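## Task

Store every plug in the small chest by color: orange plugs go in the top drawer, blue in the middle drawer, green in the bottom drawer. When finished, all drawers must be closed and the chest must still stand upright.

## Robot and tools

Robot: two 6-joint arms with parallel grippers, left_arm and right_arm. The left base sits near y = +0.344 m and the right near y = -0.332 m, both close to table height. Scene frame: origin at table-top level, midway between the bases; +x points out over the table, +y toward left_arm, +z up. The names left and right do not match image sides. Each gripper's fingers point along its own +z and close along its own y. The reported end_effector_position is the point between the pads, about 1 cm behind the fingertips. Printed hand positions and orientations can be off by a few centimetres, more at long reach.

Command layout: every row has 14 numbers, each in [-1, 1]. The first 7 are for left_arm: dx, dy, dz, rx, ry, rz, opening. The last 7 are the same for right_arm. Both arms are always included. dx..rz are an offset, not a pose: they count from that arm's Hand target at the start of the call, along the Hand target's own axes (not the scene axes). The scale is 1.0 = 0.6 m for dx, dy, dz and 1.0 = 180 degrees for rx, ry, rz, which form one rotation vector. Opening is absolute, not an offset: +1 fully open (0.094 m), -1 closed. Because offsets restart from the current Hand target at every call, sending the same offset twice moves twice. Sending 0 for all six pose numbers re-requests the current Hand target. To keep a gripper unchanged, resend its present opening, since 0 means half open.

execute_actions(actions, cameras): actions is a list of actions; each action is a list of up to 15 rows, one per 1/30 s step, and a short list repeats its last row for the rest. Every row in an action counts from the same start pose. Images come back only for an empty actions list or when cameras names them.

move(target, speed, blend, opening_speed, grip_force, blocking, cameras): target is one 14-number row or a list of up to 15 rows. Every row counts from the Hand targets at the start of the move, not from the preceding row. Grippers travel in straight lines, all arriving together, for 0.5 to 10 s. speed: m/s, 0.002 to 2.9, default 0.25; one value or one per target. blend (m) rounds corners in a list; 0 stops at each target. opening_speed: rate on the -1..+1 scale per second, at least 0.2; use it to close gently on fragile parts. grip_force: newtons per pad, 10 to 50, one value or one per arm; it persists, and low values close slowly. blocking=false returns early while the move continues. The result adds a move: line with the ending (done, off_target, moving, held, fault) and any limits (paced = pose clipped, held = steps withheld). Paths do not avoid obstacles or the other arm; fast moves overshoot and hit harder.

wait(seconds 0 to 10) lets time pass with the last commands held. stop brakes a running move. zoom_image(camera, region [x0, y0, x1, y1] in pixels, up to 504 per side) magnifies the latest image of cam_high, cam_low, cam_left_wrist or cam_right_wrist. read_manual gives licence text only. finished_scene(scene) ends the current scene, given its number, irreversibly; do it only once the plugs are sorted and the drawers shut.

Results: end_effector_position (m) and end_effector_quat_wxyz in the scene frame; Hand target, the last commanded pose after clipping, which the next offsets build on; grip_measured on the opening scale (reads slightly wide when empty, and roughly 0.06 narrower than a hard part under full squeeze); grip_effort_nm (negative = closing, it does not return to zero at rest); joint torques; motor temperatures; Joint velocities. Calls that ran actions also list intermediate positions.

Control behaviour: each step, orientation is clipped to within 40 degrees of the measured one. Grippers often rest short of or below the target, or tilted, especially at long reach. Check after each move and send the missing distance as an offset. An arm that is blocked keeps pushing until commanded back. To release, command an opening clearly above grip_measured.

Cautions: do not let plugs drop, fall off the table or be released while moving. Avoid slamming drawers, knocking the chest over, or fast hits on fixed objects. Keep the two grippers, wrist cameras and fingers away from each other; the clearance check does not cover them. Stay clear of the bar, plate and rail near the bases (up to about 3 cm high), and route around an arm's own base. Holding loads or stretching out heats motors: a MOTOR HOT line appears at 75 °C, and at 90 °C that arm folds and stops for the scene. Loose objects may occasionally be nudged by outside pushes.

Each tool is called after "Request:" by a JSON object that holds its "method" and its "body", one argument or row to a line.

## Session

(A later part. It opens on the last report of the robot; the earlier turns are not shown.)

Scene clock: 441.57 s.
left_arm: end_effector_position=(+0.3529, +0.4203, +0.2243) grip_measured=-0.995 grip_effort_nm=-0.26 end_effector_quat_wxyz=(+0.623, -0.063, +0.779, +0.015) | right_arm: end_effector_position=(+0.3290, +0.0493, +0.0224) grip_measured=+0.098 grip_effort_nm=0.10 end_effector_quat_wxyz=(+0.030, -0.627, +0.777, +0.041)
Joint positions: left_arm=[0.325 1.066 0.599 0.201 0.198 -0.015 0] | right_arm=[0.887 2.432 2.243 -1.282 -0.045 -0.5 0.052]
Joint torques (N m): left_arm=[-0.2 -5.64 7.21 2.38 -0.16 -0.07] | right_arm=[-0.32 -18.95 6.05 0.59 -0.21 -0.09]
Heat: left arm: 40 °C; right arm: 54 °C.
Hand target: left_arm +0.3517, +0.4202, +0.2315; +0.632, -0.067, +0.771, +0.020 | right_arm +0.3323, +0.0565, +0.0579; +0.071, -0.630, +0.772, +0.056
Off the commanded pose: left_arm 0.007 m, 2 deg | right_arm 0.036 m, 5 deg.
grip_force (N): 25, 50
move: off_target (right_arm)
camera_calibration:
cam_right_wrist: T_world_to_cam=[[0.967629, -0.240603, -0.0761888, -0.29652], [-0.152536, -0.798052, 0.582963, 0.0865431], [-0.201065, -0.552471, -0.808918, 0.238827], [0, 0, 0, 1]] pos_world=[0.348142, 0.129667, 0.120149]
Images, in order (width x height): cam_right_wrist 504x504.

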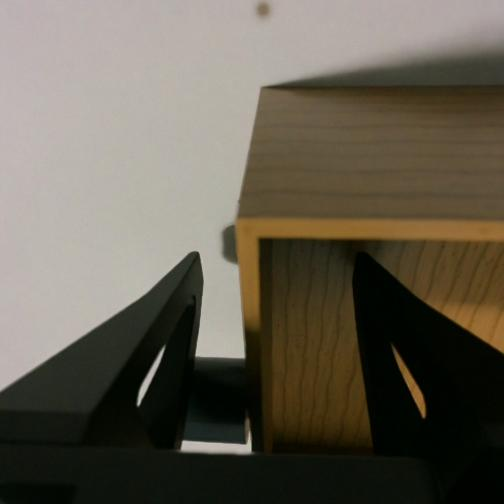

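Request:
{"method": "move", "body": {
  "target": [0,0,0,0,0,0,-1,0,0.005,-0.06,0,0,0,0.1],
  "speed": 0.1,
  "cameras": ["cam_right_wrist"]
}}

Scene clock: 443.33 s.
left_arm: end_effector_position=(+0.3529, +0.4203, +0.2243) grip_measured=-0.995 grip_effort_nm=-0.26 end_effector_quat_wxyz=(+0.623, -0.063, +0.779, +0.015) | right_arm: end_effector_position=(+0.3257, +0.0444, +0.0540) grip_measured=+0.098 grip_effort_nm=0.10 end_effector_quat_wxyz=(+0.031, -0.627, +0.777, +0.041)
Joint positions: left_arm=[0.325 1.066 0.599 0.201 0.198 -0.015 0] | right_arm=[0.887 2.408 2.325 -1.387 -0.046 -0.5 0.052]
Joint torques (N m): left_arm=[-0.17 -5.71 7.25 2.41 -0.12 -0.07] | right_arm=[-0.25 -17.88 8.95 0.38 -0.2 -0.08]
Motor temperatures (°C): left_arm=[18 31 38 40 19 20 20] | right_arm=[18 55 35 22 16 20 20]
Heat: left arm: 40 °C; right arm: 55 °C.
Hand target: left_arm +0.3517, +0.4202, +0.2315; +0.632, -0.067, +0.771, +0.020 | right_arm +0.3279, +0.0507, +0.0933; +0.071, -0.630, +0.772, +0.056
Off the commanded pose: left_arm 0.007 m, 2 deg | right_arm 0.040 m, 5 deg.
grip_force (N): 25, 50
move: off_target (right_arm)
camera_calibration:
cam_right_wrist: T_world_to_cam=[[0.967665, -0.240523, -0.0759761, -0.292097], [-0.152827, -0.798694, 0.582006, 0.0637998], [-0.200668, -0.551576, -0.809627, 0.260828], [0, 0, 0, 1]] pos_world=[0.344742, 0.124567, 0.151849]
Images, in order (width x height): cam_right_wrist 504x504.

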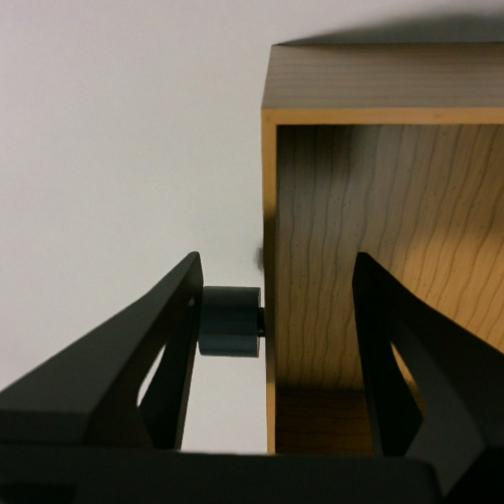

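Request:
{"method": "move", "body": {
  "target": [0,0,0,0,0,0,-1,0,0,0,0,0,0,-1],
  "opening_speed": 1
}}

Request:
{"method": "move", "body": {
  "target": [0,0,0,0,0,0,-1,0,0,-0.17,0,0,0,-1],
  "speed": 0.1,
  "cameras": ["cam_high","cam_low","cam_right_wrist"]
}}

Scene clock: 445.57 s.
left_arm: end_effector_position=(+0.3529, +0.4203, +0.2243) grip_measured=-0.995 grip_effort_nm=-0.26 end_effector_quat_wxyz=(+0.623, -0.063, +0.779, +0.015) | right_arm: end_effector_position=(+0.3253, +0.0443, +0.0545) grip_measured=-0.941 grip_effort_nm=-1.00 end_effector_quat_wxyz=(+0.030, -0.628, +0.776, +0.040)
Joint positions: left_arm=[0.325 1.066 0.599 0.201 0.198 -0.015 0] | right_arm=[0.888 2.408 2.327 -1.39 -0.044 -0.501 0.003]
Joint torques (N m): left_arm=[-0.27 -5.87 7.23 2.38 -0.09 -0.1] | right_arm=[-0.32 -17.87 8.81 0.4 -0.22 -0.07]
Motor temperatures (°C): left_arm=[18 31 38 40 19 20 20] | right_arm=[18 55 35 22 16 20 20]
Heat: left arm: 40 °C; right arm: 55 °C.
Hand target: left_arm +0.3517, +0.4202, +0.2315; +0.632, -0.067, +0.771, +0.020 | right_arm +0.3278, +0.0508, +0.0933; +0.071, -0.630, +0.771, +0.056
Off the commanded pose: left_arm 0.007 m, 2 deg | right_arm 0.039 m, 5 deg.
grip_force (N): 25, 50
move: off_target (right_arm)

Scene clock: 447.20 s.
left_arm: end_effector_position=(+0.3529, +0.4203, +0.2243) grip_measured=-0.995 grip_effort_nm=-0.26 end_effector_quat_wxyz=(+0.623, -0.063, +0.779, +0.015) | right_arm: end_effector_position=(+0.3157, +0.0317, +0.1366) grip_measured=-0.942 grip_effort_nm=-1.03 end_effector_quat_wxyz=(+0.060, -0.623, +0.777, +0.066)
Joint positions: left_arm=[0.325 1.066 0.599 0.201 0.198 -0.015 0] | right_arm=[0.875 2.321 2.499 -1.582 -0.086 -0.503 0.003]
Joint torques (N m): left_arm=[-0.42 -5.61 7.1 2.39 -0.14 -0.07] | right_arm=[-0.44 -19.59 9.65 0.75 0.11 -0.06]
Motor temperatures (°C): left_arm=[18 31 38 40 19 20 20] | right_arm=[18 56 35 22 16 20 20]
Heat: left arm: 40 °C; right arm: 56 °C.
Hand target: left_arm +0.3517, +0.4202, +0.2315; +0.632, -0.067, +0.771, +0.020 | right_arm +0.3240, +0.0329, +0.1938; +0.071, -0.630, +0.772, +0.056
Off the commanded pose: left_arm 0.007 m, 2 deg | right_arm 0.058 m, 2 deg.
joint read past its limit (right arm) — joint 4 (wrist pitch), lower limit.
joint sent to its limit (right arm) — joint 4 (wrist pitch), lower limit. The joint targets are off in position and orientation.
grip_force (N): 25, 50
move: off_target (right_arm)
camera_calibration:
cam_right_wrist: T_world_to_cam=[[0.967263, -0.240715, -0.0803603, -0.278436], [-0.166057, -0.839813, 0.516856, 0.0184666], [-0.191903, -0.486591, -0.852293, 0.319722], [0, 0, 0, 1]] pos_world=[0.333743, 0.104059, 0.240577]
Images, in order (width x height): cam_high 504x504, cam_low 504x504, cam_right_wrist 504x504.

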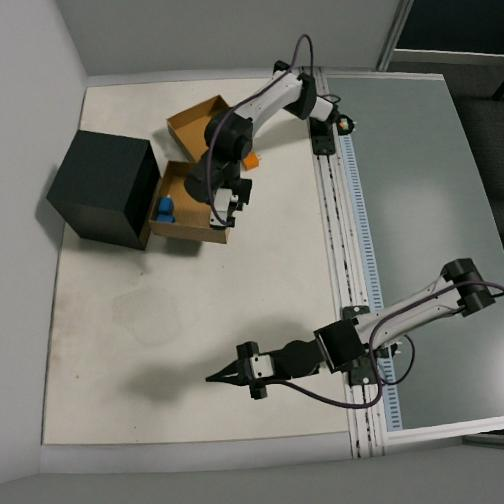

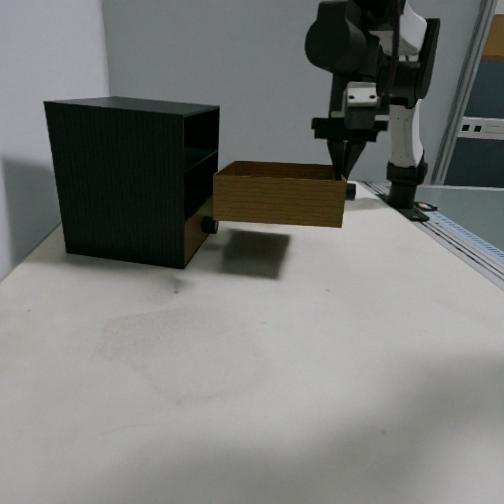

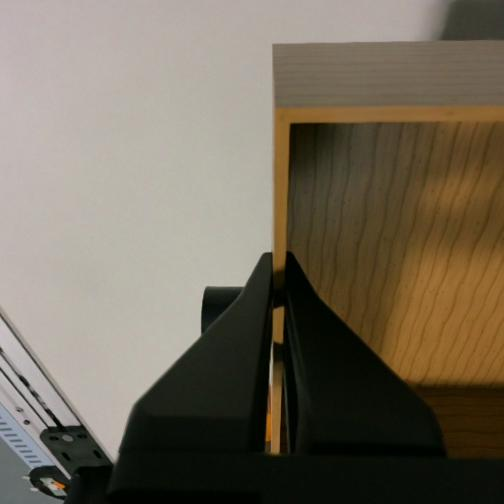

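Request:
{"method": "move", "body": {
  "target": [0,0,0,0,0,0,-1,-0.061,-0.003,0.0105,0,0,0.015,-1],
  "speed": 0.08,
  "cameras": ["cam_high","cam_low","cam_right_wrist"]
}}

Scene clock: 450.20 s.
left_arm: end_effector_position=(+0.3529, +0.4203, +0.2243) grip_measured=-0.995 grip_effort_nm=-0.26 end_effector_quat_wxyz=(+0.623, -0.063, +0.779, +0.015) | right_arm: end_effector_position=(+0.3255, +0.0599, +0.1671) grip_measured=-0.942 grip_effort_nm=-1.02 end_effector_quat_wxyz=(+0.126, -0.597, +0.788, +0.085)
Joint positions: left_arm=[0.325 1.066 0.599 0.201 0.198 -0.015 0] | right_arm=[0.899 2.381 2.712 -1.591 -0.087 -0.418 0.003]
Joint torques (N m): left_arm=[-0.34 -5.63 7.27 2.42 -0.1 -0.04] | right_arm=[0.4 -13.16 10.69 1.08 0.15 -0.04]
Motor temperatures (°C): left_arm=[18 31 38 40 19 20 20] | right_arm=[18 58 35 22 16 20 21]
Heat: left arm: 40 °C; right arm: 58 °C.
Hand target: left_arm +0.3517, +0.4202, +0.2315; +0.632, -0.067, +0.771, +0.020 | right_arm +0.3331, +0.0690, +0.1940; +0.069, -0.611, +0.786, +0.058
Off the commanded pose: left_arm 0.007 m, 2 deg | right_arm 0.030 m, 7 deg.
joint read past its limit (right arm) — joint 4 (wrist pitch), lower limit.
joint sent to its limit (right arm) — joint 4 (wrist pitch), lower limit. The joint targets are off in orientation, not in position.
grip_force (N): 25, 50
move: off_target (right_arm)
camera_calibration:
cam_right_wrist: T_world_to_cam=[[0.955195, -0.29324, -0.0401551, -0.278424], [-0.252932, -0.87919, 0.403795, 0.0775208], [-0.153713, -0.375547, -0.913968, 0.352558], [0, 0, 0, 1]] pos_world=[0.33975, 0.118912, 0.279744]
Images, in order (width x height): cam_high 504x504, cam_low 504x504, cam_right_wrist 504x504.

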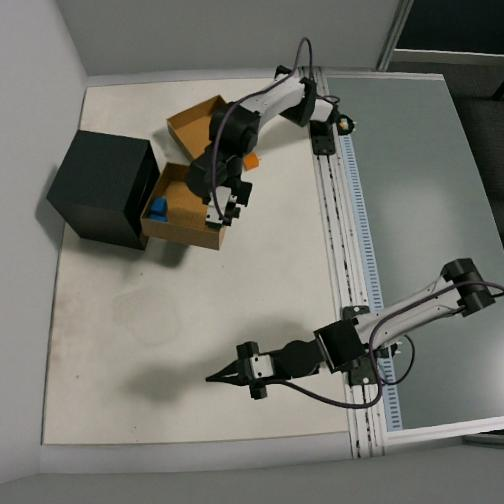

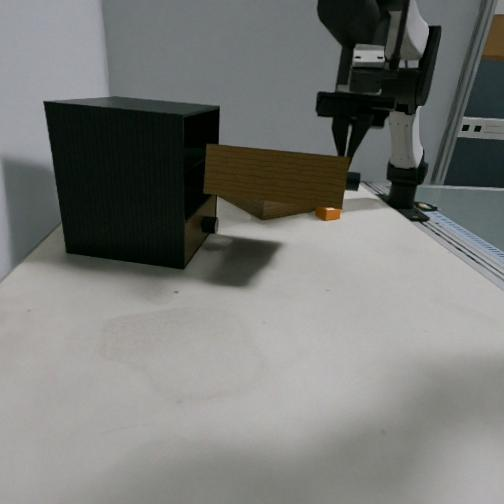

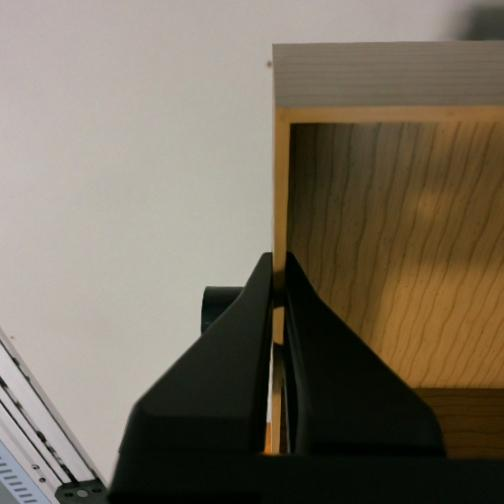

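Request:
{"method": "move", "body": {
  "target": [0,0,0,0,0,0,-1,0.0,0.0,0.085,0,0,0,-1],
  "speed": 0.06,
  "cameras": ["cam_high","cam_low","cam_right_wrist"]
}}

Scene clock: 453.00 s.
left_arm: end_effector_position=(+0.3529, +0.4203, +0.2243) grip_measured=-0.995 grip_effort_nm=-0.26 end_effector_quat_wxyz=(+0.623, -0.063, +0.779, +0.015) | right_arm: end_effector_position=(+0.3272, +0.0663, +0.1208) grip_measured=-0.942 grip_effort_nm=-1.02 end_effector_quat_wxyz=(+0.082, -0.600, +0.792, +0.076)
Joint positions: left_arm=[0.325 1.066 0.599 0.201 0.198 -0.015 0] | right_arm=[0.902 2.482 2.722 -1.592 -0.087 -0.418 0.003]
Joint torques (N m): left_arm=[-0.14 -5.6 7.09 2.41 -0.12 -0.1] | right_arm=[0.7 -13.55 10.58 0.93 0.18 -0.06]
Motor temperatures (°C): left_arm=[18 31 38 40 18 20 20] | right_arm=[18 58 35 22 16 20 21]
Heat: left arm: 40 °C; right arm: 58 °C.
Hand target: left_arm +0.3517, +0.4202, +0.2315; +0.632, -0.067, +0.771, +0.020 | right_arm +0.3351, +0.0780, +0.1440; +0.070, -0.611, +0.786, +0.058
Off the commanded pose: left_arm 0.007 m, 2 deg | right_arm 0.027 m, 3 deg.
joint read past its limit (right arm) — joint 4 (wrist pitch), lower limit.
joint sent to its limit (right arm) — joint 4 (wrist pitch), lower limit. The joint targets are off in orientation, not in position.
grip_force (N): 25, 50
move: off_target (right_arm)
camera_calibration:
cam_right_wrist: T_world_to_cam=[[0.953197, -0.292605, -0.0761428, -0.274998], [-0.222598, -0.849579, 0.47819, 0.0813058], [-0.20461, -0.43886, -0.874949, 0.329065], [0, 0, 0, 1]] pos_world=[0.347556, 0.133023, 0.228096]
Images, in order (width x height): cam_high 504x504, cam_low 504x504, cam_right_wrist 504x504.

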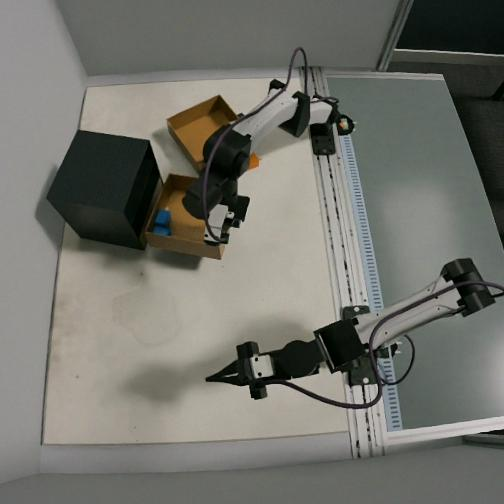

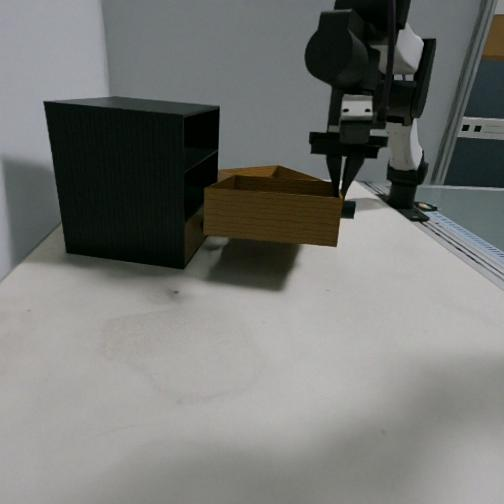

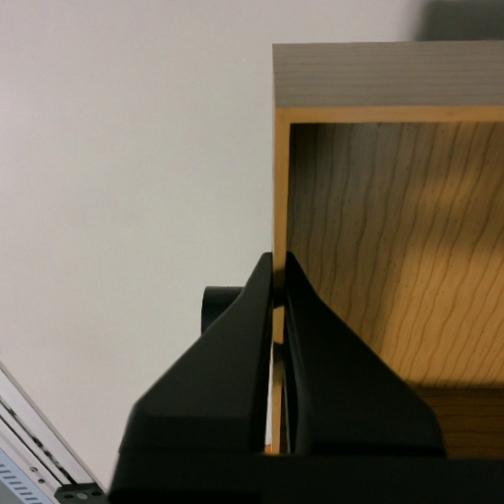

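Request:
{"method": "move", "body": {
  "target": [0,0,0,0,0,0,-1,0.0,0.0,0.125,0,0,0,-1],
  "speed": 0.08
}}

Request:
{"method": "move", "body": {
  "target": [0,0,0,0,0,0,-1,0,0,0,0,0,0,0.1],
  "opening_speed": 1
}}

Request:
{"method": "move", "body": {
  "target": [0,0,0,0,0,0,-1,0,0,-0.04,0,-0.045,0,0.1],
  "speed": 0.1,
  "cameras": ["cam_high","cam_right_wrist"]
}}

Scene clock: 456.23 s.
left_arm: end_effector_position=(+0.3529, +0.4203, +0.2243) grip_measured=-0.995 grip_effort_nm=-0.26 end_effector_quat_wxyz=(+0.623, -0.063, +0.779, +0.015) | right_arm: end_effector_position=(+0.3351, +0.0779, +0.0603) grip_measured=-0.942 grip_effort_nm=-1.02 end_effector_quat_wxyz=(+0.051, -0.606, +0.792, +0.047)
Joint positions: left_arm=[0.325 1.066 0.599 0.201 0.198 -0.015 0] | right_arm=[0.916 2.656 2.818 -1.586 -0.044 -0.418 0.003]
Joint torques (N m): left_arm=[-0.25 -5.9 7.36 2.42 -0.11 -0.05] | right_arm=[0.28 -12.86 9.65 0.75 -0.16 -0.07]
Motor temperatures (°C): left_arm=[18 31 38 40 18 20 20] | right_arm=[18 59 36 22 16 20 21]
Heat: left arm: 40 °C; right arm: 59 °C.
Hand target: left_arm +0.3517, +0.4202, +0.2315; +0.632, -0.067, +0.771, +0.020 | right_arm +0.3381, +0.0910, +0.0702; +0.069, -0.611, +0.786, +0.057
Off the commanded pose: left_arm 0.007 m, 2 deg | right_arm 0.017 m, 3 deg.
joint read past its limit (right arm) — joint 4 (wrist pitch), lower limit.
joint sent to its limit (right arm) — joint 4 (wrist pitch), lower limit. The joint targets still meet the commanded pose.
grip_force (N): 25, 50
move: off_target (right_arm)

Scene clock: 457.57 s.
left_arm: end_effector_position=(+0.3529, +0.4203, +0.2243) grip_measured=-0.995 grip_effort_nm=-0.26 end_effector_quat_wxyz=(+0.623, -0.063, +0.779, +0.015) | right_arm: end_effector_position=(+0.3377, +0.0810, +0.0642) grip_measured=+0.098 grip_effort_nm=0.10 end_effector_quat_wxyz=(+0.061, -0.606, +0.792, +0.050)
Joint positions: left_arm=[0.325 1.066 0.599 0.201 0.198 -0.015 0] | right_arm=[0.916 2.656 2.831 -1.578 -0.044 -0.418 0.052]
Joint torques (N m): left_arm=[-0.16 -5.7 7.25 2.39 -0.11 -0.05] | right_arm=[0.28 -12.78 8.54 0.72 -0.15 -0.06]
Motor temperatures (°C): left_arm=[18 30 38 40 18 20 20] | right_arm=[18 59 36 22 16 20 21]
Heat: left arm: 40 °C; right arm: 59 °C.
Hand target: left_arm +0.3517, +0.4202, +0.2315; +0.632, -0.067, +0.771, +0.020 | right_arm +0.3381, +0.0910, +0.0701; +0.069, -0.611, +0.786, +0.057
Off the commanded pose: left_arm 0.007 m, 2 deg | right_arm 0.012 m, 2 deg.
joint read past its limit (right arm) — joint 4 (wrist pitch), lower limit.
joint sent to its limit (right arm) — joint 4 (wrist pitch), lower limit. The joint targets still meet the commanded pose.
grip_force (N): 25, 50
move: off_target (right_arm)

Scene clock: 459.20 s.
left_arm: end_effector_position=(+0.3529, +0.4203, +0.2243) grip_measured=-0.995 grip_effort_nm=-0.26 end_effector_quat_wxyz=(+0.623, -0.063, +0.779, +0.015) | right_arm: end_effector_position=(+0.3355, +0.0815, +0.0606) grip_measured=+0.098 grip_effort_nm=0.10 end_effector_quat_wxyz=(+0.088, -0.605, +0.787, +0.085)
Joint positions: left_arm=[0.325 1.066 0.599 0.201 0.198 -0.015 0] | right_arm=[0.9 2.421 2.353 -1.266 -0.104 -0.431 0.052]
Joint torques (N m): left_arm=[-0.31 -5.63 6.99 2.37 -0.12 -0.05] | right_arm=[-0.35 -18.18 6.2 0.85 -0.23 -0.06]
Motor temperatures (°C): left_arm=[18 30 38 40 18 20 20] | right_arm=[18 60 36 22 16 20 21]
Heat: left arm: 40 °C; right arm: 60 °C.
Hand target: left_arm +0.3517, +0.4202, +0.2315; +0.632, -0.067, +0.771, +0.020 | right_arm +0.3371, +0.0868, +0.0937; +0.125, -0.606, +0.779, +0.101
Off the commanded pose: left_arm 0.007 m, 2 deg | right_arm 0.034 m, 5 deg.
grip_force (N): 25, 50
move: off_target (right_arm)
camera_calibration:
cam_right_wrist: T_world_to_cam=[[0.957412, -0.276943, -0.0816429, -0.285344], [-0.210708, -0.863511, 0.458203, 0.123313], [-0.197396, -0.421487, -0.88509, 0.281554], [0, 0, 0, 1]] pos_world=[0.354752, 0.146129, 0.169402]
Images, in order (width x height): cam_high 504x504, cam_right_wrist 504x504.

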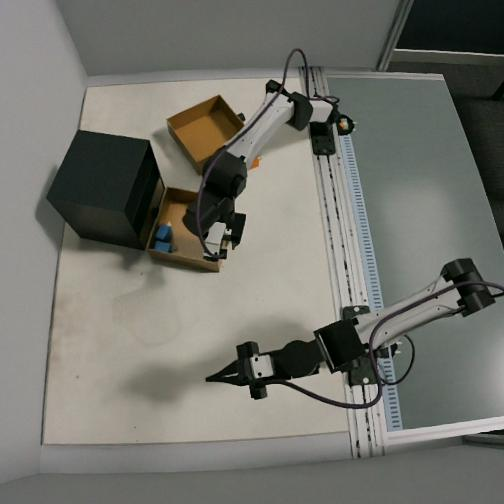

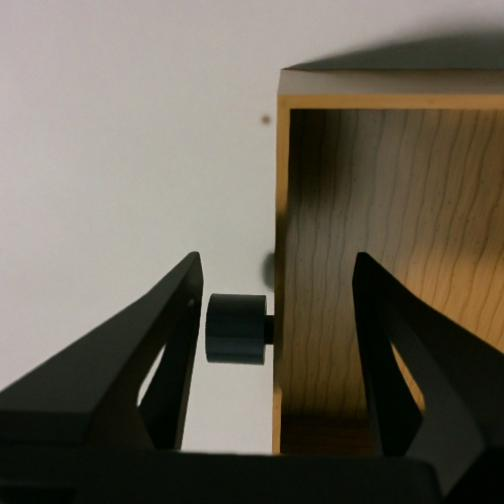

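Request:
{"method": "move", "body": {
  "target": [0,0,0,0,0,0,-1,0,0,0.014,0,0,0,0.1],
  "speed": 0.06
}}

Request:
{"method": "move", "body": {
  "target": [0,0,0,0,0,0,-1,0,0,0,0,0,0,-1],
  "opening_speed": 1,
  "cameras": ["cam_right_wrist"]
}}

Scene clock: 460.77 s.
left_arm: end_effector_position=(+0.3529, +0.4203, +0.2243) grip_measured=-0.995 grip_effort_nm=-0.26 end_effector_quat_wxyz=(+0.623, -0.063, +0.779, +0.015) | right_arm: end_effector_position=(+0.3369, +0.0834, +0.0558) grip_measured=+0.098 grip_effort_nm=0.10 end_effector_quat_wxyz=(+0.092, -0.605, +0.787, +0.086)
Joint positions: left_arm=[0.325 1.066 0.599 0.201 0.198 -0.015 0] | right_arm=[0.9 2.421 2.332 -1.239 -0.104 -0.431 0.052]
Joint torques (N m): left_arm=[-0.28 -5.65 7.31 2.39 -0.12 -0.09] | right_arm=[-0.18 -17.68 6.22 0.85 -0.23 -0.04]
Motor temperatures (°C): left_arm=[18 30 38 40 18 20 20] | right_arm=[18 61 36 22 16 20 21]
Heat: left arm: 40 °C; right arm: 61 °C.
Hand target: left_arm +0.3517, +0.4202, +0.2315; +0.632, -0.067, +0.771, +0.020 | right_arm +0.3378, +0.0894, +0.0858; +0.125, -0.606, +0.779, +0.101
Off the commanded pose: left_arm 0.007 m, 2 deg | right_arm 0.030 m, 4 deg.
grip_force (N): 25, 50
move: off_target (right_arm)

Scene clock: 462.10 s.
left_arm: end_effector_position=(+0.3529, +0.4203, +0.2243) grip_measured=-0.995 grip_effort_nm=-0.26 end_effector_quat_wxyz=(+0.623, -0.063, +0.779, +0.015) | right_arm: end_effector_position=(+0.3375, +0.0833, +0.0559) grip_measured=-0.941 grip_effort_nm=-1.02 end_effector_quat_wxyz=(+0.093, -0.605, +0.787, +0.084)
Joint positions: left_arm=[0.325 1.066 0.599 0.201 0.198 -0.015 0] | right_arm=[0.9 2.421 2.332 -1.237 -0.101 -0.431 0.003]
Joint torques (N m): left_arm=[-0.39 -5.79 7.25 2.34 -0.11 -0.1] | right_arm=[-0.18 -17.65 6.24 0.85 -0.26 -0.04]
Motor temperatures (°C): left_arm=[18 30 38 40 18 20 20] | right_arm=[18 62 35 22 16 20 21]
Heat: left arm: 40 °C; right arm: 62 °C.
Hand target: left_arm +0.3517, +0.4202, +0.2315; +0.632, -0.067, +0.771, +0.020 | right_arm +0.3378, +0.0894, +0.0858; +0.125, -0.606, +0.779, +0.101
Off the commanded pose: left_arm 0.007 m, 2 deg | right_arm 0.031 m, 4 deg.
grip_force (N): 25, 50
move: off_target (right_arm)
camera_calibration:
cam_right_wrist: T_world_to_cam=[[0.957783, -0.277398, -0.0755123, -0.287656], [-0.21496, -0.865409, 0.452614, 0.129393], [-0.190903, -0.417273, -0.888504, 0.276188], [0, 0, 0, 1]] pos_world=[0.356052, 0.147428, 0.165107]
Images, in order (width x height): cam_right_wrist 504x504.

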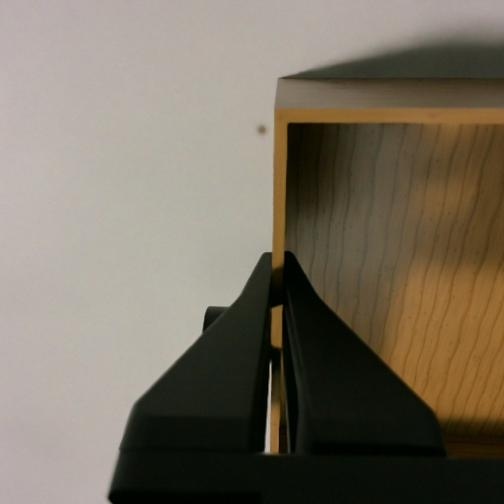

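Request:
{"method": "move", "body": {
  "target": [0,0,0,0,0,0,-1,-0.0355,0.001,-0.171,0,0,0,-1],
  "speed": 0.1,
  "cameras": ["cam_high","cam_low","cam_right_wrist"]
}}

Scene clock: 464.97 s.
left_arm: end_effector_position=(+0.3529, +0.4203, +0.2243) grip_measured=-0.995 grip_effort_nm=-0.26 end_effector_quat_wxyz=(+0.623, -0.063, +0.779, +0.015) | right_arm: end_effector_position=(+0.3246, +0.0734, +0.1477) grip_measured=-0.942 grip_effort_nm=-1.02 end_effector_quat_wxyz=(+0.110, -0.600, +0.785, +0.108)
Joint positions: left_arm=[0.325 1.066 0.599 0.201 0.198 -0.015 0] | right_arm=[0.899 2.453 2.763 -1.591 -0.138 -0.421 0.003]
Joint torques (N m): left_arm=[-0.32 -5.79 7.27 2.35 -0.13 -0.06] | right_arm=[-0.55 -16.62 9.98 1.04 0.05 -0.05]
Motor temperatures (°C): left_arm=[18 30 38 40 18 20 20] | right_arm=[18 63 35 22 16 20 21]
Heat: left arm: 40 °C; right arm: 63 °C.
Hand target: left_arm +0.3517, +0.4202, +0.2315; +0.632, -0.067, +0.771, +0.020 | right_arm +0.3347, +0.0776, +0.1897; +0.125, -0.606, +0.779, +0.101
Off the commanded pose: left_arm 0.007 m, 2 deg | right_arm 0.044 m, 2 deg.
joint read past its limit (right arm) — joint 4 (wrist pitch), lower limit.
joint sent to its limit (right arm) — joint 4 (wrist pitch), lower limit. The joint targets are off in orientation, not in position.
grip_force (N): 25, 50
move: off_target (right_arm)
camera_calibration:
cam_right_wrist: T_world_to_cam=[[0.956786, -0.275473, -0.093142, -0.26829], [-0.217144, -0.889861, 0.401244, 0.0865871], [-0.193415, -0.363679, -0.911223, 0.351342], [0, 0, 0, 1]] pos_world=[0.343453, 0.13092, 0.26042]
Images, in order (width x height): cam_high 504x504, cam_low 504x504, cam_right_wrist 504x504.

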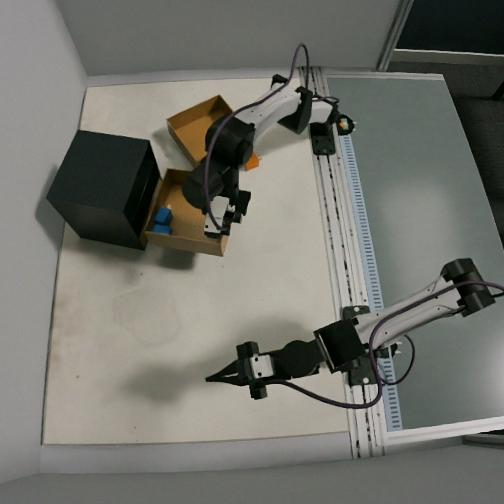

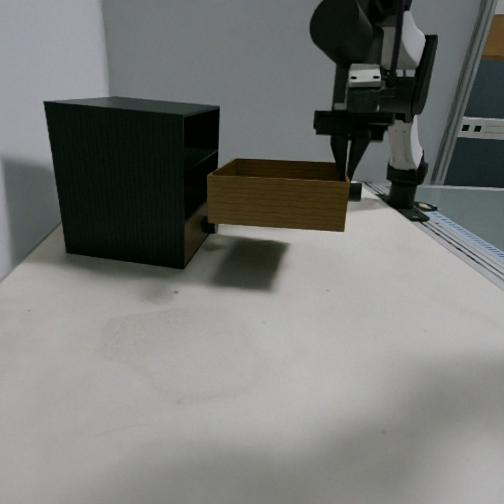

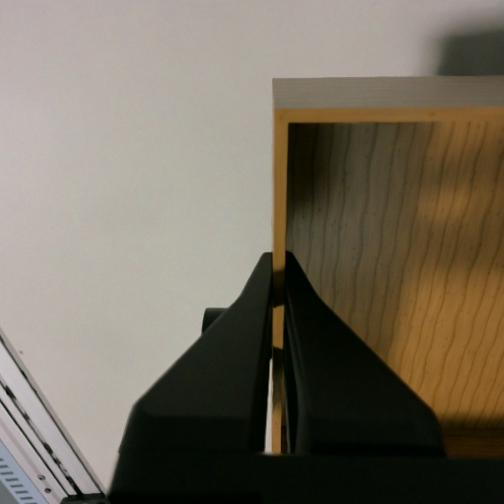

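Request:
{"method": "move", "body": {
  "target": [0,0,0,0,0,0,-1,0.006,0,0.04,0,0,0,-1],
  "speed": 0.08,
  "cameras": ["cam_low","cam_high"]
}}

Scene clock: 466.80 s.
left_arm: end_effector_position=(+0.3529, +0.4203, +0.2243) grip_measured=-0.995 grip_effort_nm=-0.26 end_effector_quat_wxyz=(+0.623, -0.063, +0.779, +0.015) | right_arm: end_effector_position=(+0.3251, +0.0742, +0.1422) grip_measured=-0.942 grip_effort_nm=-1.02 end_effector_quat_wxyz=(+0.105, -0.600, +0.786, +0.107)
Joint positions: left_arm=[0.325 1.066 0.599 0.201 0.198 -0.015 0] | right_arm=[0.899 2.466 2.766 -1.591 -0.138 -0.421 0.003]
Joint torques (N m): left_arm=[-0.17 -5.86 7.16 2.4 -0.15 -0.03] | right_arm=[-0.31 -13.44 10.33 1.03 0.07 -0.08]
Motor temperatures (°C): left_arm=[18 30 38 40 18 20 20] | right_arm=[18 63 35 22 16 20 21]
Heat: left arm: 40 °C; right arm: 63 °C.
Hand target: left_arm +0.3517, +0.4202, +0.2315; +0.632, -0.067, +0.771, +0.020 | right_arm +0.3356, +0.0817, +0.1659; +0.125, -0.606, +0.779, +0.100
Off the commanded pose: left_arm 0.007 m, 2 deg | right_arm 0.027 m, 3 deg.
joint read past its limit (right arm) — joint 4 (wrist pitch), lower limit.
joint sent to its limit (right arm) — joint 4 (wrist pitch), lower limit. The joint targets are off in orientation, not in position.
grip_force (N): 25, 50
move: off_target (right_arm)
Images, in order (width x height): cam_high 504x504, cam_low 504x504.

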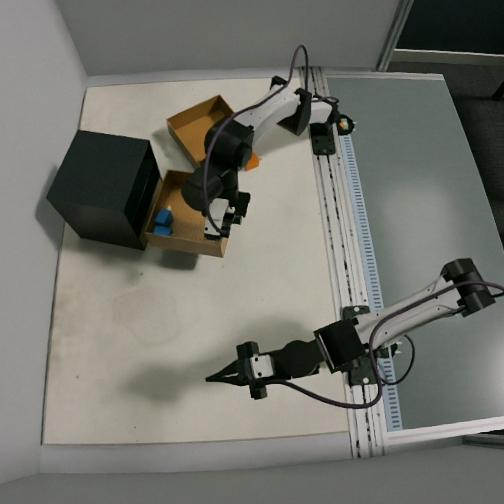

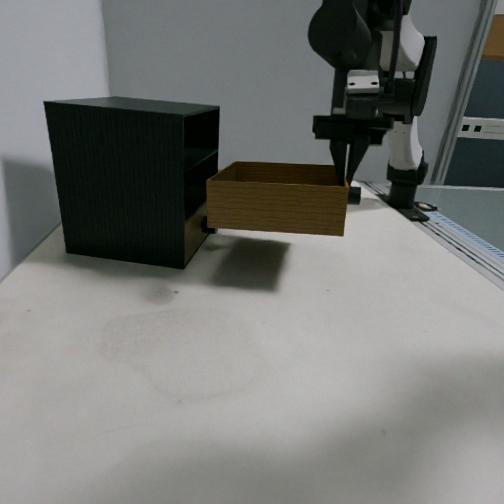

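Request:
{"method": "move", "body": {
  "target": [0,0,0,0,0,0,-1,0,0,0.022,0,0,0,-1],
  "speed": 0.08,
  "cameras": ["cam_low","cam_high"]
}}

Request:
{"method": "zoom_image", "body": {
  "camera": "cam_low",
  "region": [140, 80, 380, 290]
}}

Request:
{"method": "zoom_image", "body": {
  "camera": "cam_high",
  "region": [100, 120, 260, 280]
}}

Scene clock: 468.10 s.
left_arm: end_effector_position=(+0.3529, +0.4203, +0.2243) grip_measured=-0.995 grip_effort_nm=-0.26 end_effector_quat_wxyz=(+0.623, -0.063, +0.779, +0.015) | right_arm: end_effector_position=(+0.3267, +0.0766, +0.1287) grip_measured=-0.942 grip_effort_nm=-1.02 end_effector_quat_wxyz=(+0.095, -0.601, +0.787, +0.104)
Joint positions: left_arm=[0.325 1.066 0.599 0.201 0.198 -0.015 0] | right_arm=[0.899 2.501 2.779 -1.592 -0.138 -0.421 0.003]
Joint velocities: left_arm=[within noise] | right_arm=[0.007 -0.012 -0.012 -0.168 0.022 -0.037 -0.001]
Joint torques (N m): left_arm=[0.02 -5.79 7.06 2.41 -0.12 -0.08] | right_arm=[-0.03 -13.76 10.65 0.99 0.08 -0.07]
Motor temperatures (°C): left_arm=[18 30 38 40 18 20 20] | right_arm=[18 63 36 22 16 20 21]
Heat: left arm: 40 °C; right arm: 63 °C.
Hand target: left_arm +0.3517, +0.4202, +0.2315; +0.632, -0.067, +0.771, +0.020 | right_arm +0.3365, +0.0857, +0.1534; +0.125, -0.606, +0.779, +0.100
Off the commanded pose: left_arm 0.007 m, 2 deg | right_arm 0.028 m, 4 deg.
joint read past its limit (right arm) — joint 4 (wrist pitch), lower limit.
joint sent to its limit (right arm) — joint 4 (wrist pitch), lower limit. The joint targets still meet the commanded pose.
grip_force (N): 25, 50
move: off_target (right_arm)
Images, in order (width x height): cam_high 504x504, cam_low 504x504.

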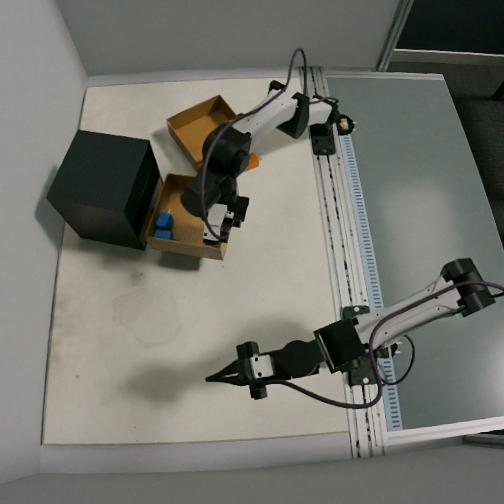

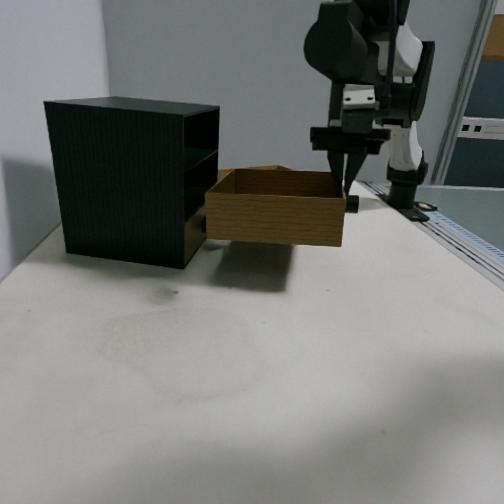

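Scaled by 2.100 from the camera's 504x504 image, which has a finer 720x720 frame.

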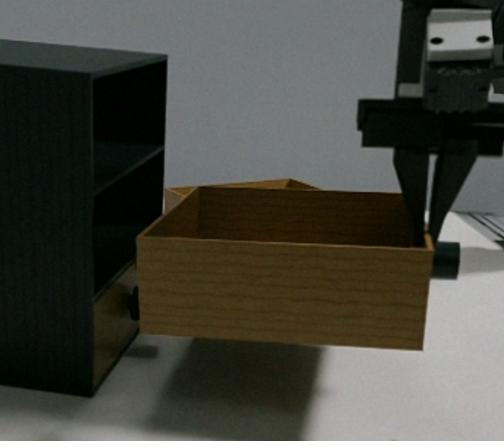

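Scaled by 3.150 from the camera's 504x504 image, which has a finer 720x720 frame.

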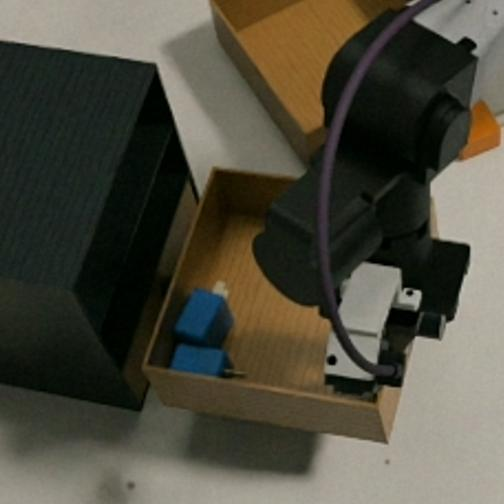

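Request:
{"method": "move", "body": {
  "target": [0,0,0,0,0,0,-1,0,0,-0.075,0.025,0,0,-1],
  "speed": 0.08,
  "cameras": ["cam_low","cam_high"]
}}

Request:
{"method": "zoom_image", "body": {
  "camera": "cam_low",
  "region": [140, 80, 380, 290]
}}

Request:
{"method": "zoom_image", "body": {
  "camera": "cam_high",
  "region": [100, 120, 260, 280]
}}

Scene clock: 476.23 s.
left_arm: end_effector_position=(+0.3529, +0.4203, +0.2243) grip_measured=-0.995 grip_effort_nm=-0.26 end_effector_quat_wxyz=(+0.623, -0.063, +0.779, +0.015) | right_arm: end_effector_position=(+0.3296, +0.0742, +0.1276) grip_measured=-0.942 grip_effort_nm=-1.02 end_effector_quat_wxyz=(+0.099, -0.597, +0.792, +0.083)
Joint positions: left_arm=[0.325 1.066 0.599 0.201 0.198 -0.015 0] | right_arm=[0.908 2.501 2.779 -1.592 -0.091 -0.406 0.003]
Joint torques (N m): left_arm=[-0.31 -5.74 7.23 2.38 -0.12 -0.08] | right_arm=[0.49 -22.75 7.31 1 0.35 -0.03]
Motor temperatures (°C): left_arm=[18 30 38 40 18 20 20] | right_arm=[18 63 36 22 16 20 21]
Heat: left arm: 40 °C; right arm: 63 °C.
Hand target: left_arm +0.3517, +0.4202, +0.2315; +0.632, -0.067, +0.771, +0.020 | right_arm +0.3333, +0.0718, +0.1961; +0.148, -0.600, +0.783, +0.070
Off the commanded pose: left_arm 0.007 m, 2 deg | right_arm 0.069 m, 6 deg.
joint read past its limit (right arm) — joint 4 (wrist pitch), lower limit.
joint sent to its limit (right arm) — joint 4 (wrist pitch), lower limit. The joint targets are off in orientation, not in position.
grip_force (N): 25, 50
move: off_target (right_arm)
Images, in order (width x height): cam_high 504x504, cam_low 504x504.

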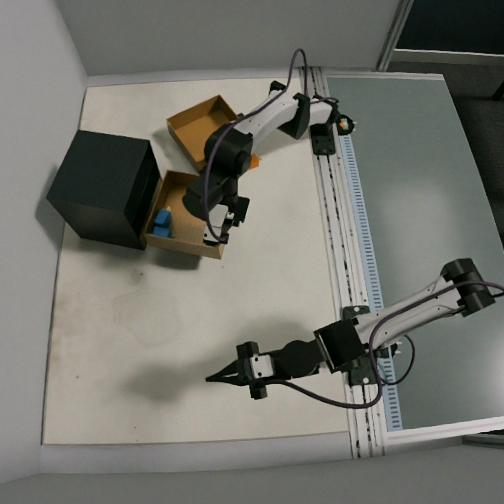

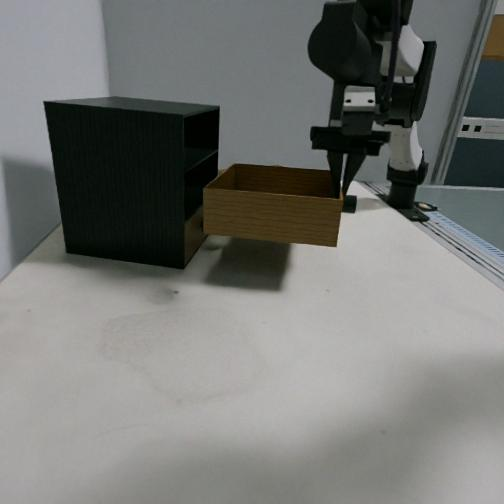

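Scaled by 2.100 from the camera's 504x504 image, which has a finer 720x720 frame.

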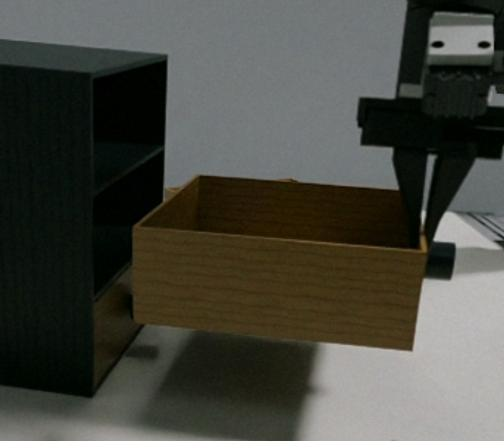

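Scaled by 3.150 from the camera's 504x504 image, which has a finer 720x720 frame.

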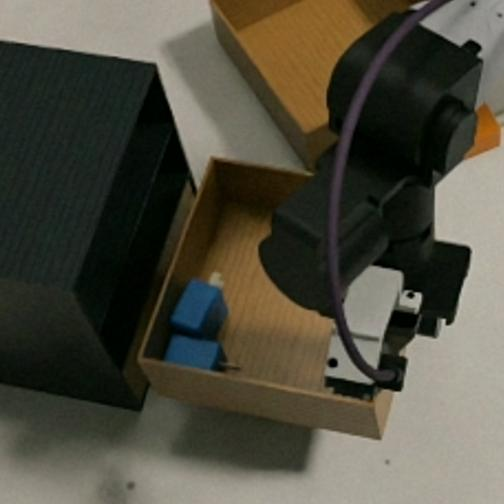

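Request:
{"method": "move", "body": {
  "target": [0,0,0,0,0,0,-1,0,0,-0.025,0.0,0,0,-1],
  "speed": 0.05,
  "cameras": ["cam_low","cam_high"]
}}

Request:
{"method": "zoom_image", "body": {
  "camera": "cam_low",
  "region": [140, 80, 380, 290]
}}

Request:
{"method": "zoom_image", "body": {
  "camera": "cam_high",
  "region": [100, 120, 260, 280]
}}

Scene clock: 477.97 s.
left_arm: end_effector_position=(+0.3529, +0.4203, +0.2243) grip_measured=-0.995 grip_effort_nm=-0.26 end_effector_quat_wxyz=(+0.623, -0.063, +0.779, +0.015) | right_arm: end_effector_position=(+0.3289, +0.0726, +0.1476) grip_measured=-0.942 grip_effort_nm=-1.02 end_effector_quat_wxyz=(+0.119, -0.595, +0.790, +0.087)
Joint positions: left_arm=[0.325 1.066 0.599 0.201 0.198 -0.015 0] | right_arm=[0.908 2.461 2.779 -1.592 -0.09 -0.404 0.003]
Joint torques (N m): left_arm=[-0.42 -5.75 7.23 2.38 -0.11 -0.08] | right_arm=[0.32 -21.89 6.58 1.06 0.35 -0.05]
Motor temperatures (°C): left_arm=[18 30 38 40 18 20 20] | right_arm=[18 65 36 22 16 20 21]
Heat: left arm: 40 °C; right arm: 65 °C.
Hand target: left_arm +0.3517, +0.4202, +0.2315; +0.632, -0.067, +0.771, +0.020 | right_arm +0.3311, +0.0675, +0.2103; +0.148, -0.600, +0.783, +0.070
Off the commanded pose: left_arm 0.007 m, 2 deg | right_arm 0.063 m, 4 deg.
joint read past its limit (right arm) — joint 4 (wrist pitch), lower limit.
joint sent to its limit (right arm) — joint 4 (wrist pitch), lower limit. The joint targets are off in orientation, not in position.
grip_force (N): 25, 50
move: off_target (right_arm)
Images, in order (width x height): cam_high 504x504, cam_low 504x504.

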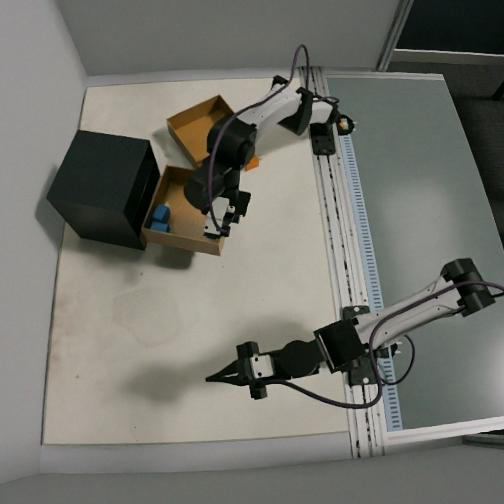

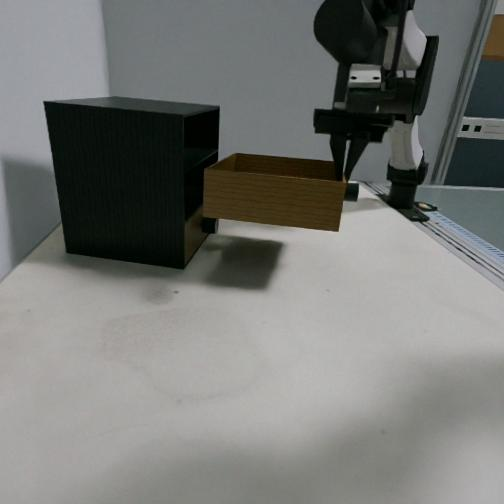

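Scaled by 2.100 from the camera's 504x504 image, which has a finer 720x720 frame.

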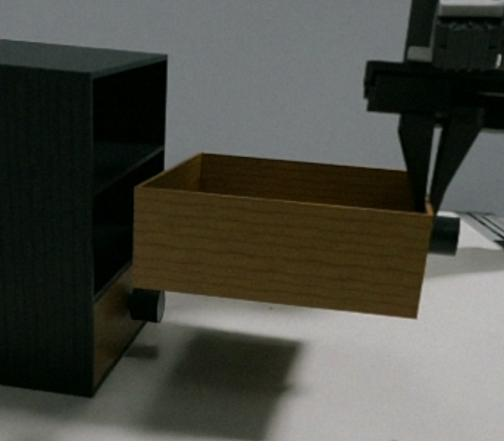

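Scaled by 3.150 from the camera's 504x504 image, which has a finer 720x720 frame.

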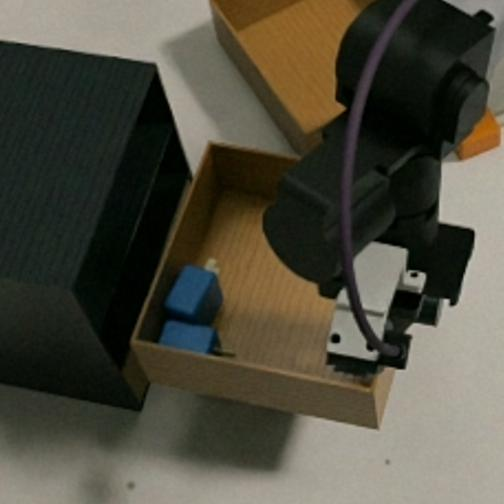

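Request:
{"method": "move", "body": {
  "target": [0,0,0,0,0,0,-1,0,0,0.045,0.0,0,0,-1],
  "speed": 0.05,
  "cameras": ["cam_low","cam_high"]
}}

Request:
{"method": "zoom_image", "body": {
  "camera": "cam_low",
  "region": [140, 80, 380, 290]
}}

Scene clock: 480.13 s.
left_arm: end_effector_position=(+0.3529, +0.4203, +0.2243) grip_measured=-0.995 grip_effort_nm=-0.26 end_effector_quat_wxyz=(+0.623, -0.063, +0.779, +0.015) | right_arm: end_effector_position=(+0.3291, +0.0724, +0.1476) grip_measured=-0.942 grip_effort_nm=-1.03 end_effector_quat_wxyz=(+0.119, -0.594, +0.791, +0.087)
Joint positions: left_arm=[0.325 1.066 0.599 0.201 0.198 -0.015 0] | right_arm=[0.908 2.461 2.779 -1.592 -0.089 -0.403 0.003]
Joint torques (N m): left_arm=[-0.44 -5.71 7.31 2.36 -0.15 -0.07] | right_arm=[0.55 -17.1 7.72 1.06 0.35 -0.08]
Motor temperatures (°C): left_arm=[18 29 38 40 18 20 20] | right_arm=[18 67 36 22 16 20 21]
Heat: left arm: 40 °C; right arm: 67 °C.
Hand target: left_arm +0.3517, +0.4202, +0.2315; +0.632, -0.067, +0.771, +0.020 | right_arm +0.3351, +0.0753, +0.1847; +0.148, -0.600, +0.783, +0.070
Off the commanded pose: left_arm 0.007 m, 2 deg | right_arm 0.038 m, 4 deg.
joint read past its limit (right arm) — joint 4 (wrist pitch), lower limit.
joint sent to its limit (right arm) — joint 4 (wrist pitch), lower limit. The joint targets are off in orientation, not in position.
grip_force (N): 25, 50
move: off_target (right_arm)
Images, in order (width x height): cam_high 504x504, cam_low 504x504.

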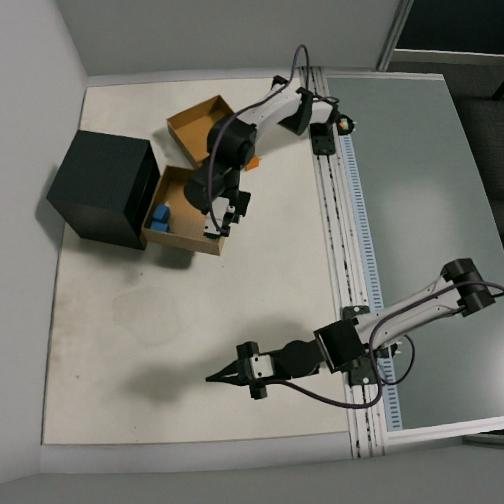

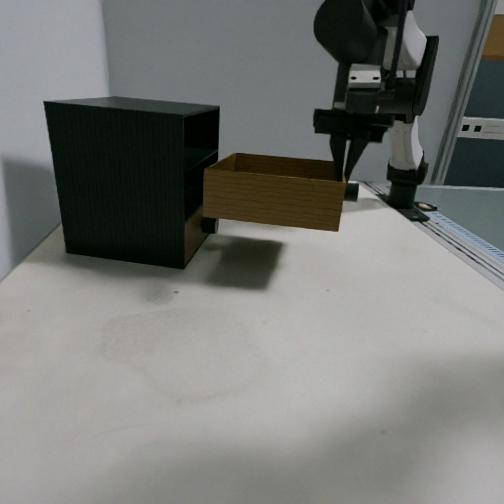

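Scaled by 2.100 from the camera's 504x504 image, which has a finer 720x720 frame.

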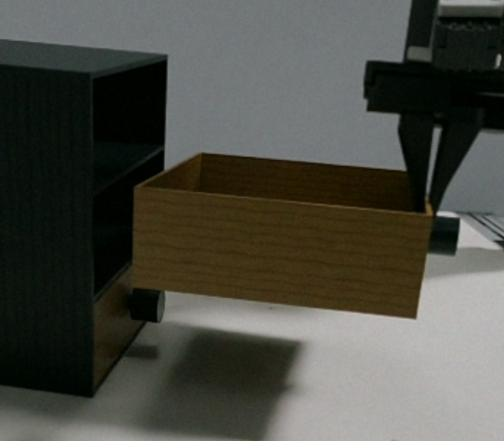

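Request:
{"method": "move", "body": {
  "target": [0,0,0,0,0,0,-1,0,0,0.022,0.0,0,0,-1],
  "speed": 0.05,
  "cameras": ["cam_low"]
}}

Request:
{"method": "zoom_image", "body": {
  "camera": "cam_low",
  "region": [140, 80, 380, 290]
}}

Scene clock: 481.50 s.
left_arm: end_effector_position=(+0.3529, +0.4203, +0.2243) grip_measured=-0.995 grip_effort_nm=-0.26 end_effector_quat_wxyz=(+0.623, -0.063, +0.779, +0.015) | right_arm: end_effector_position=(+0.3292, +0.0724, +0.1476) grip_measured=-0.942 grip_effort_nm=-1.03 end_effector_quat_wxyz=(+0.119, -0.594, +0.791, +0.086)
Joint positions: left_arm=[0.325 1.066 0.599 0.201 0.198 -0.015 0] | right_arm=[0.908 2.461 2.779 -1.592 -0.088 -0.403 0.003]
Joint torques (N m): left_arm=[-0.25 -5.85 7.2 2.38 -0.12 -0.1] | right_arm=[0.66 -14.15 9.31 1.06 0.36 -0.08]
Motor temperatures (°C): left_arm=[18 29 38 40 18 20 20] | right_arm=[18 68 36 22 16 20 21]
Heat: left arm: 40 °C; right arm: 68 °C.
Hand target: left_arm +0.3517, +0.4202, +0.2315; +0.632, -0.067, +0.771, +0.020 | right_arm +0.3371, +0.0791, +0.1722; +0.148, -0.600, +0.783, +0.070
Off the commanded pose: left_arm 0.007 m, 2 deg | right_arm 0.027 m, 4 deg.
joint read past its limit (right arm) — joint 4 (wrist pitch), lower limit.
joint sent to its limit (right arm) — joint 4 (wrist pitch), lower limit. The joint targets still meet the commanded pose.
grip_force (N): 25, 50
move: off_target (right_arm)
Images, in order (width x height): cam_low 504x504.

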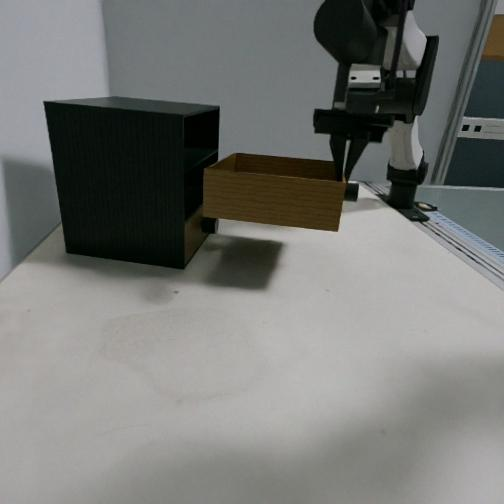

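Scaled by 2.100 from the camera's 504x504 image, which has a finer 720x720 frame.

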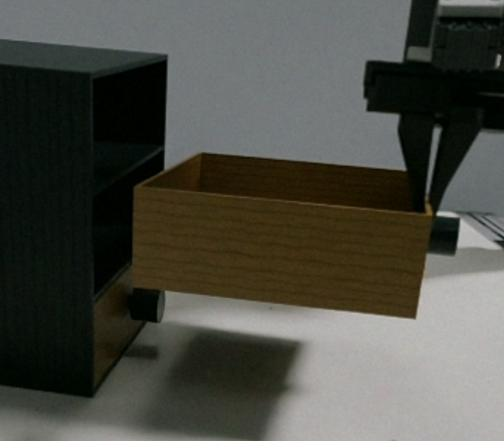

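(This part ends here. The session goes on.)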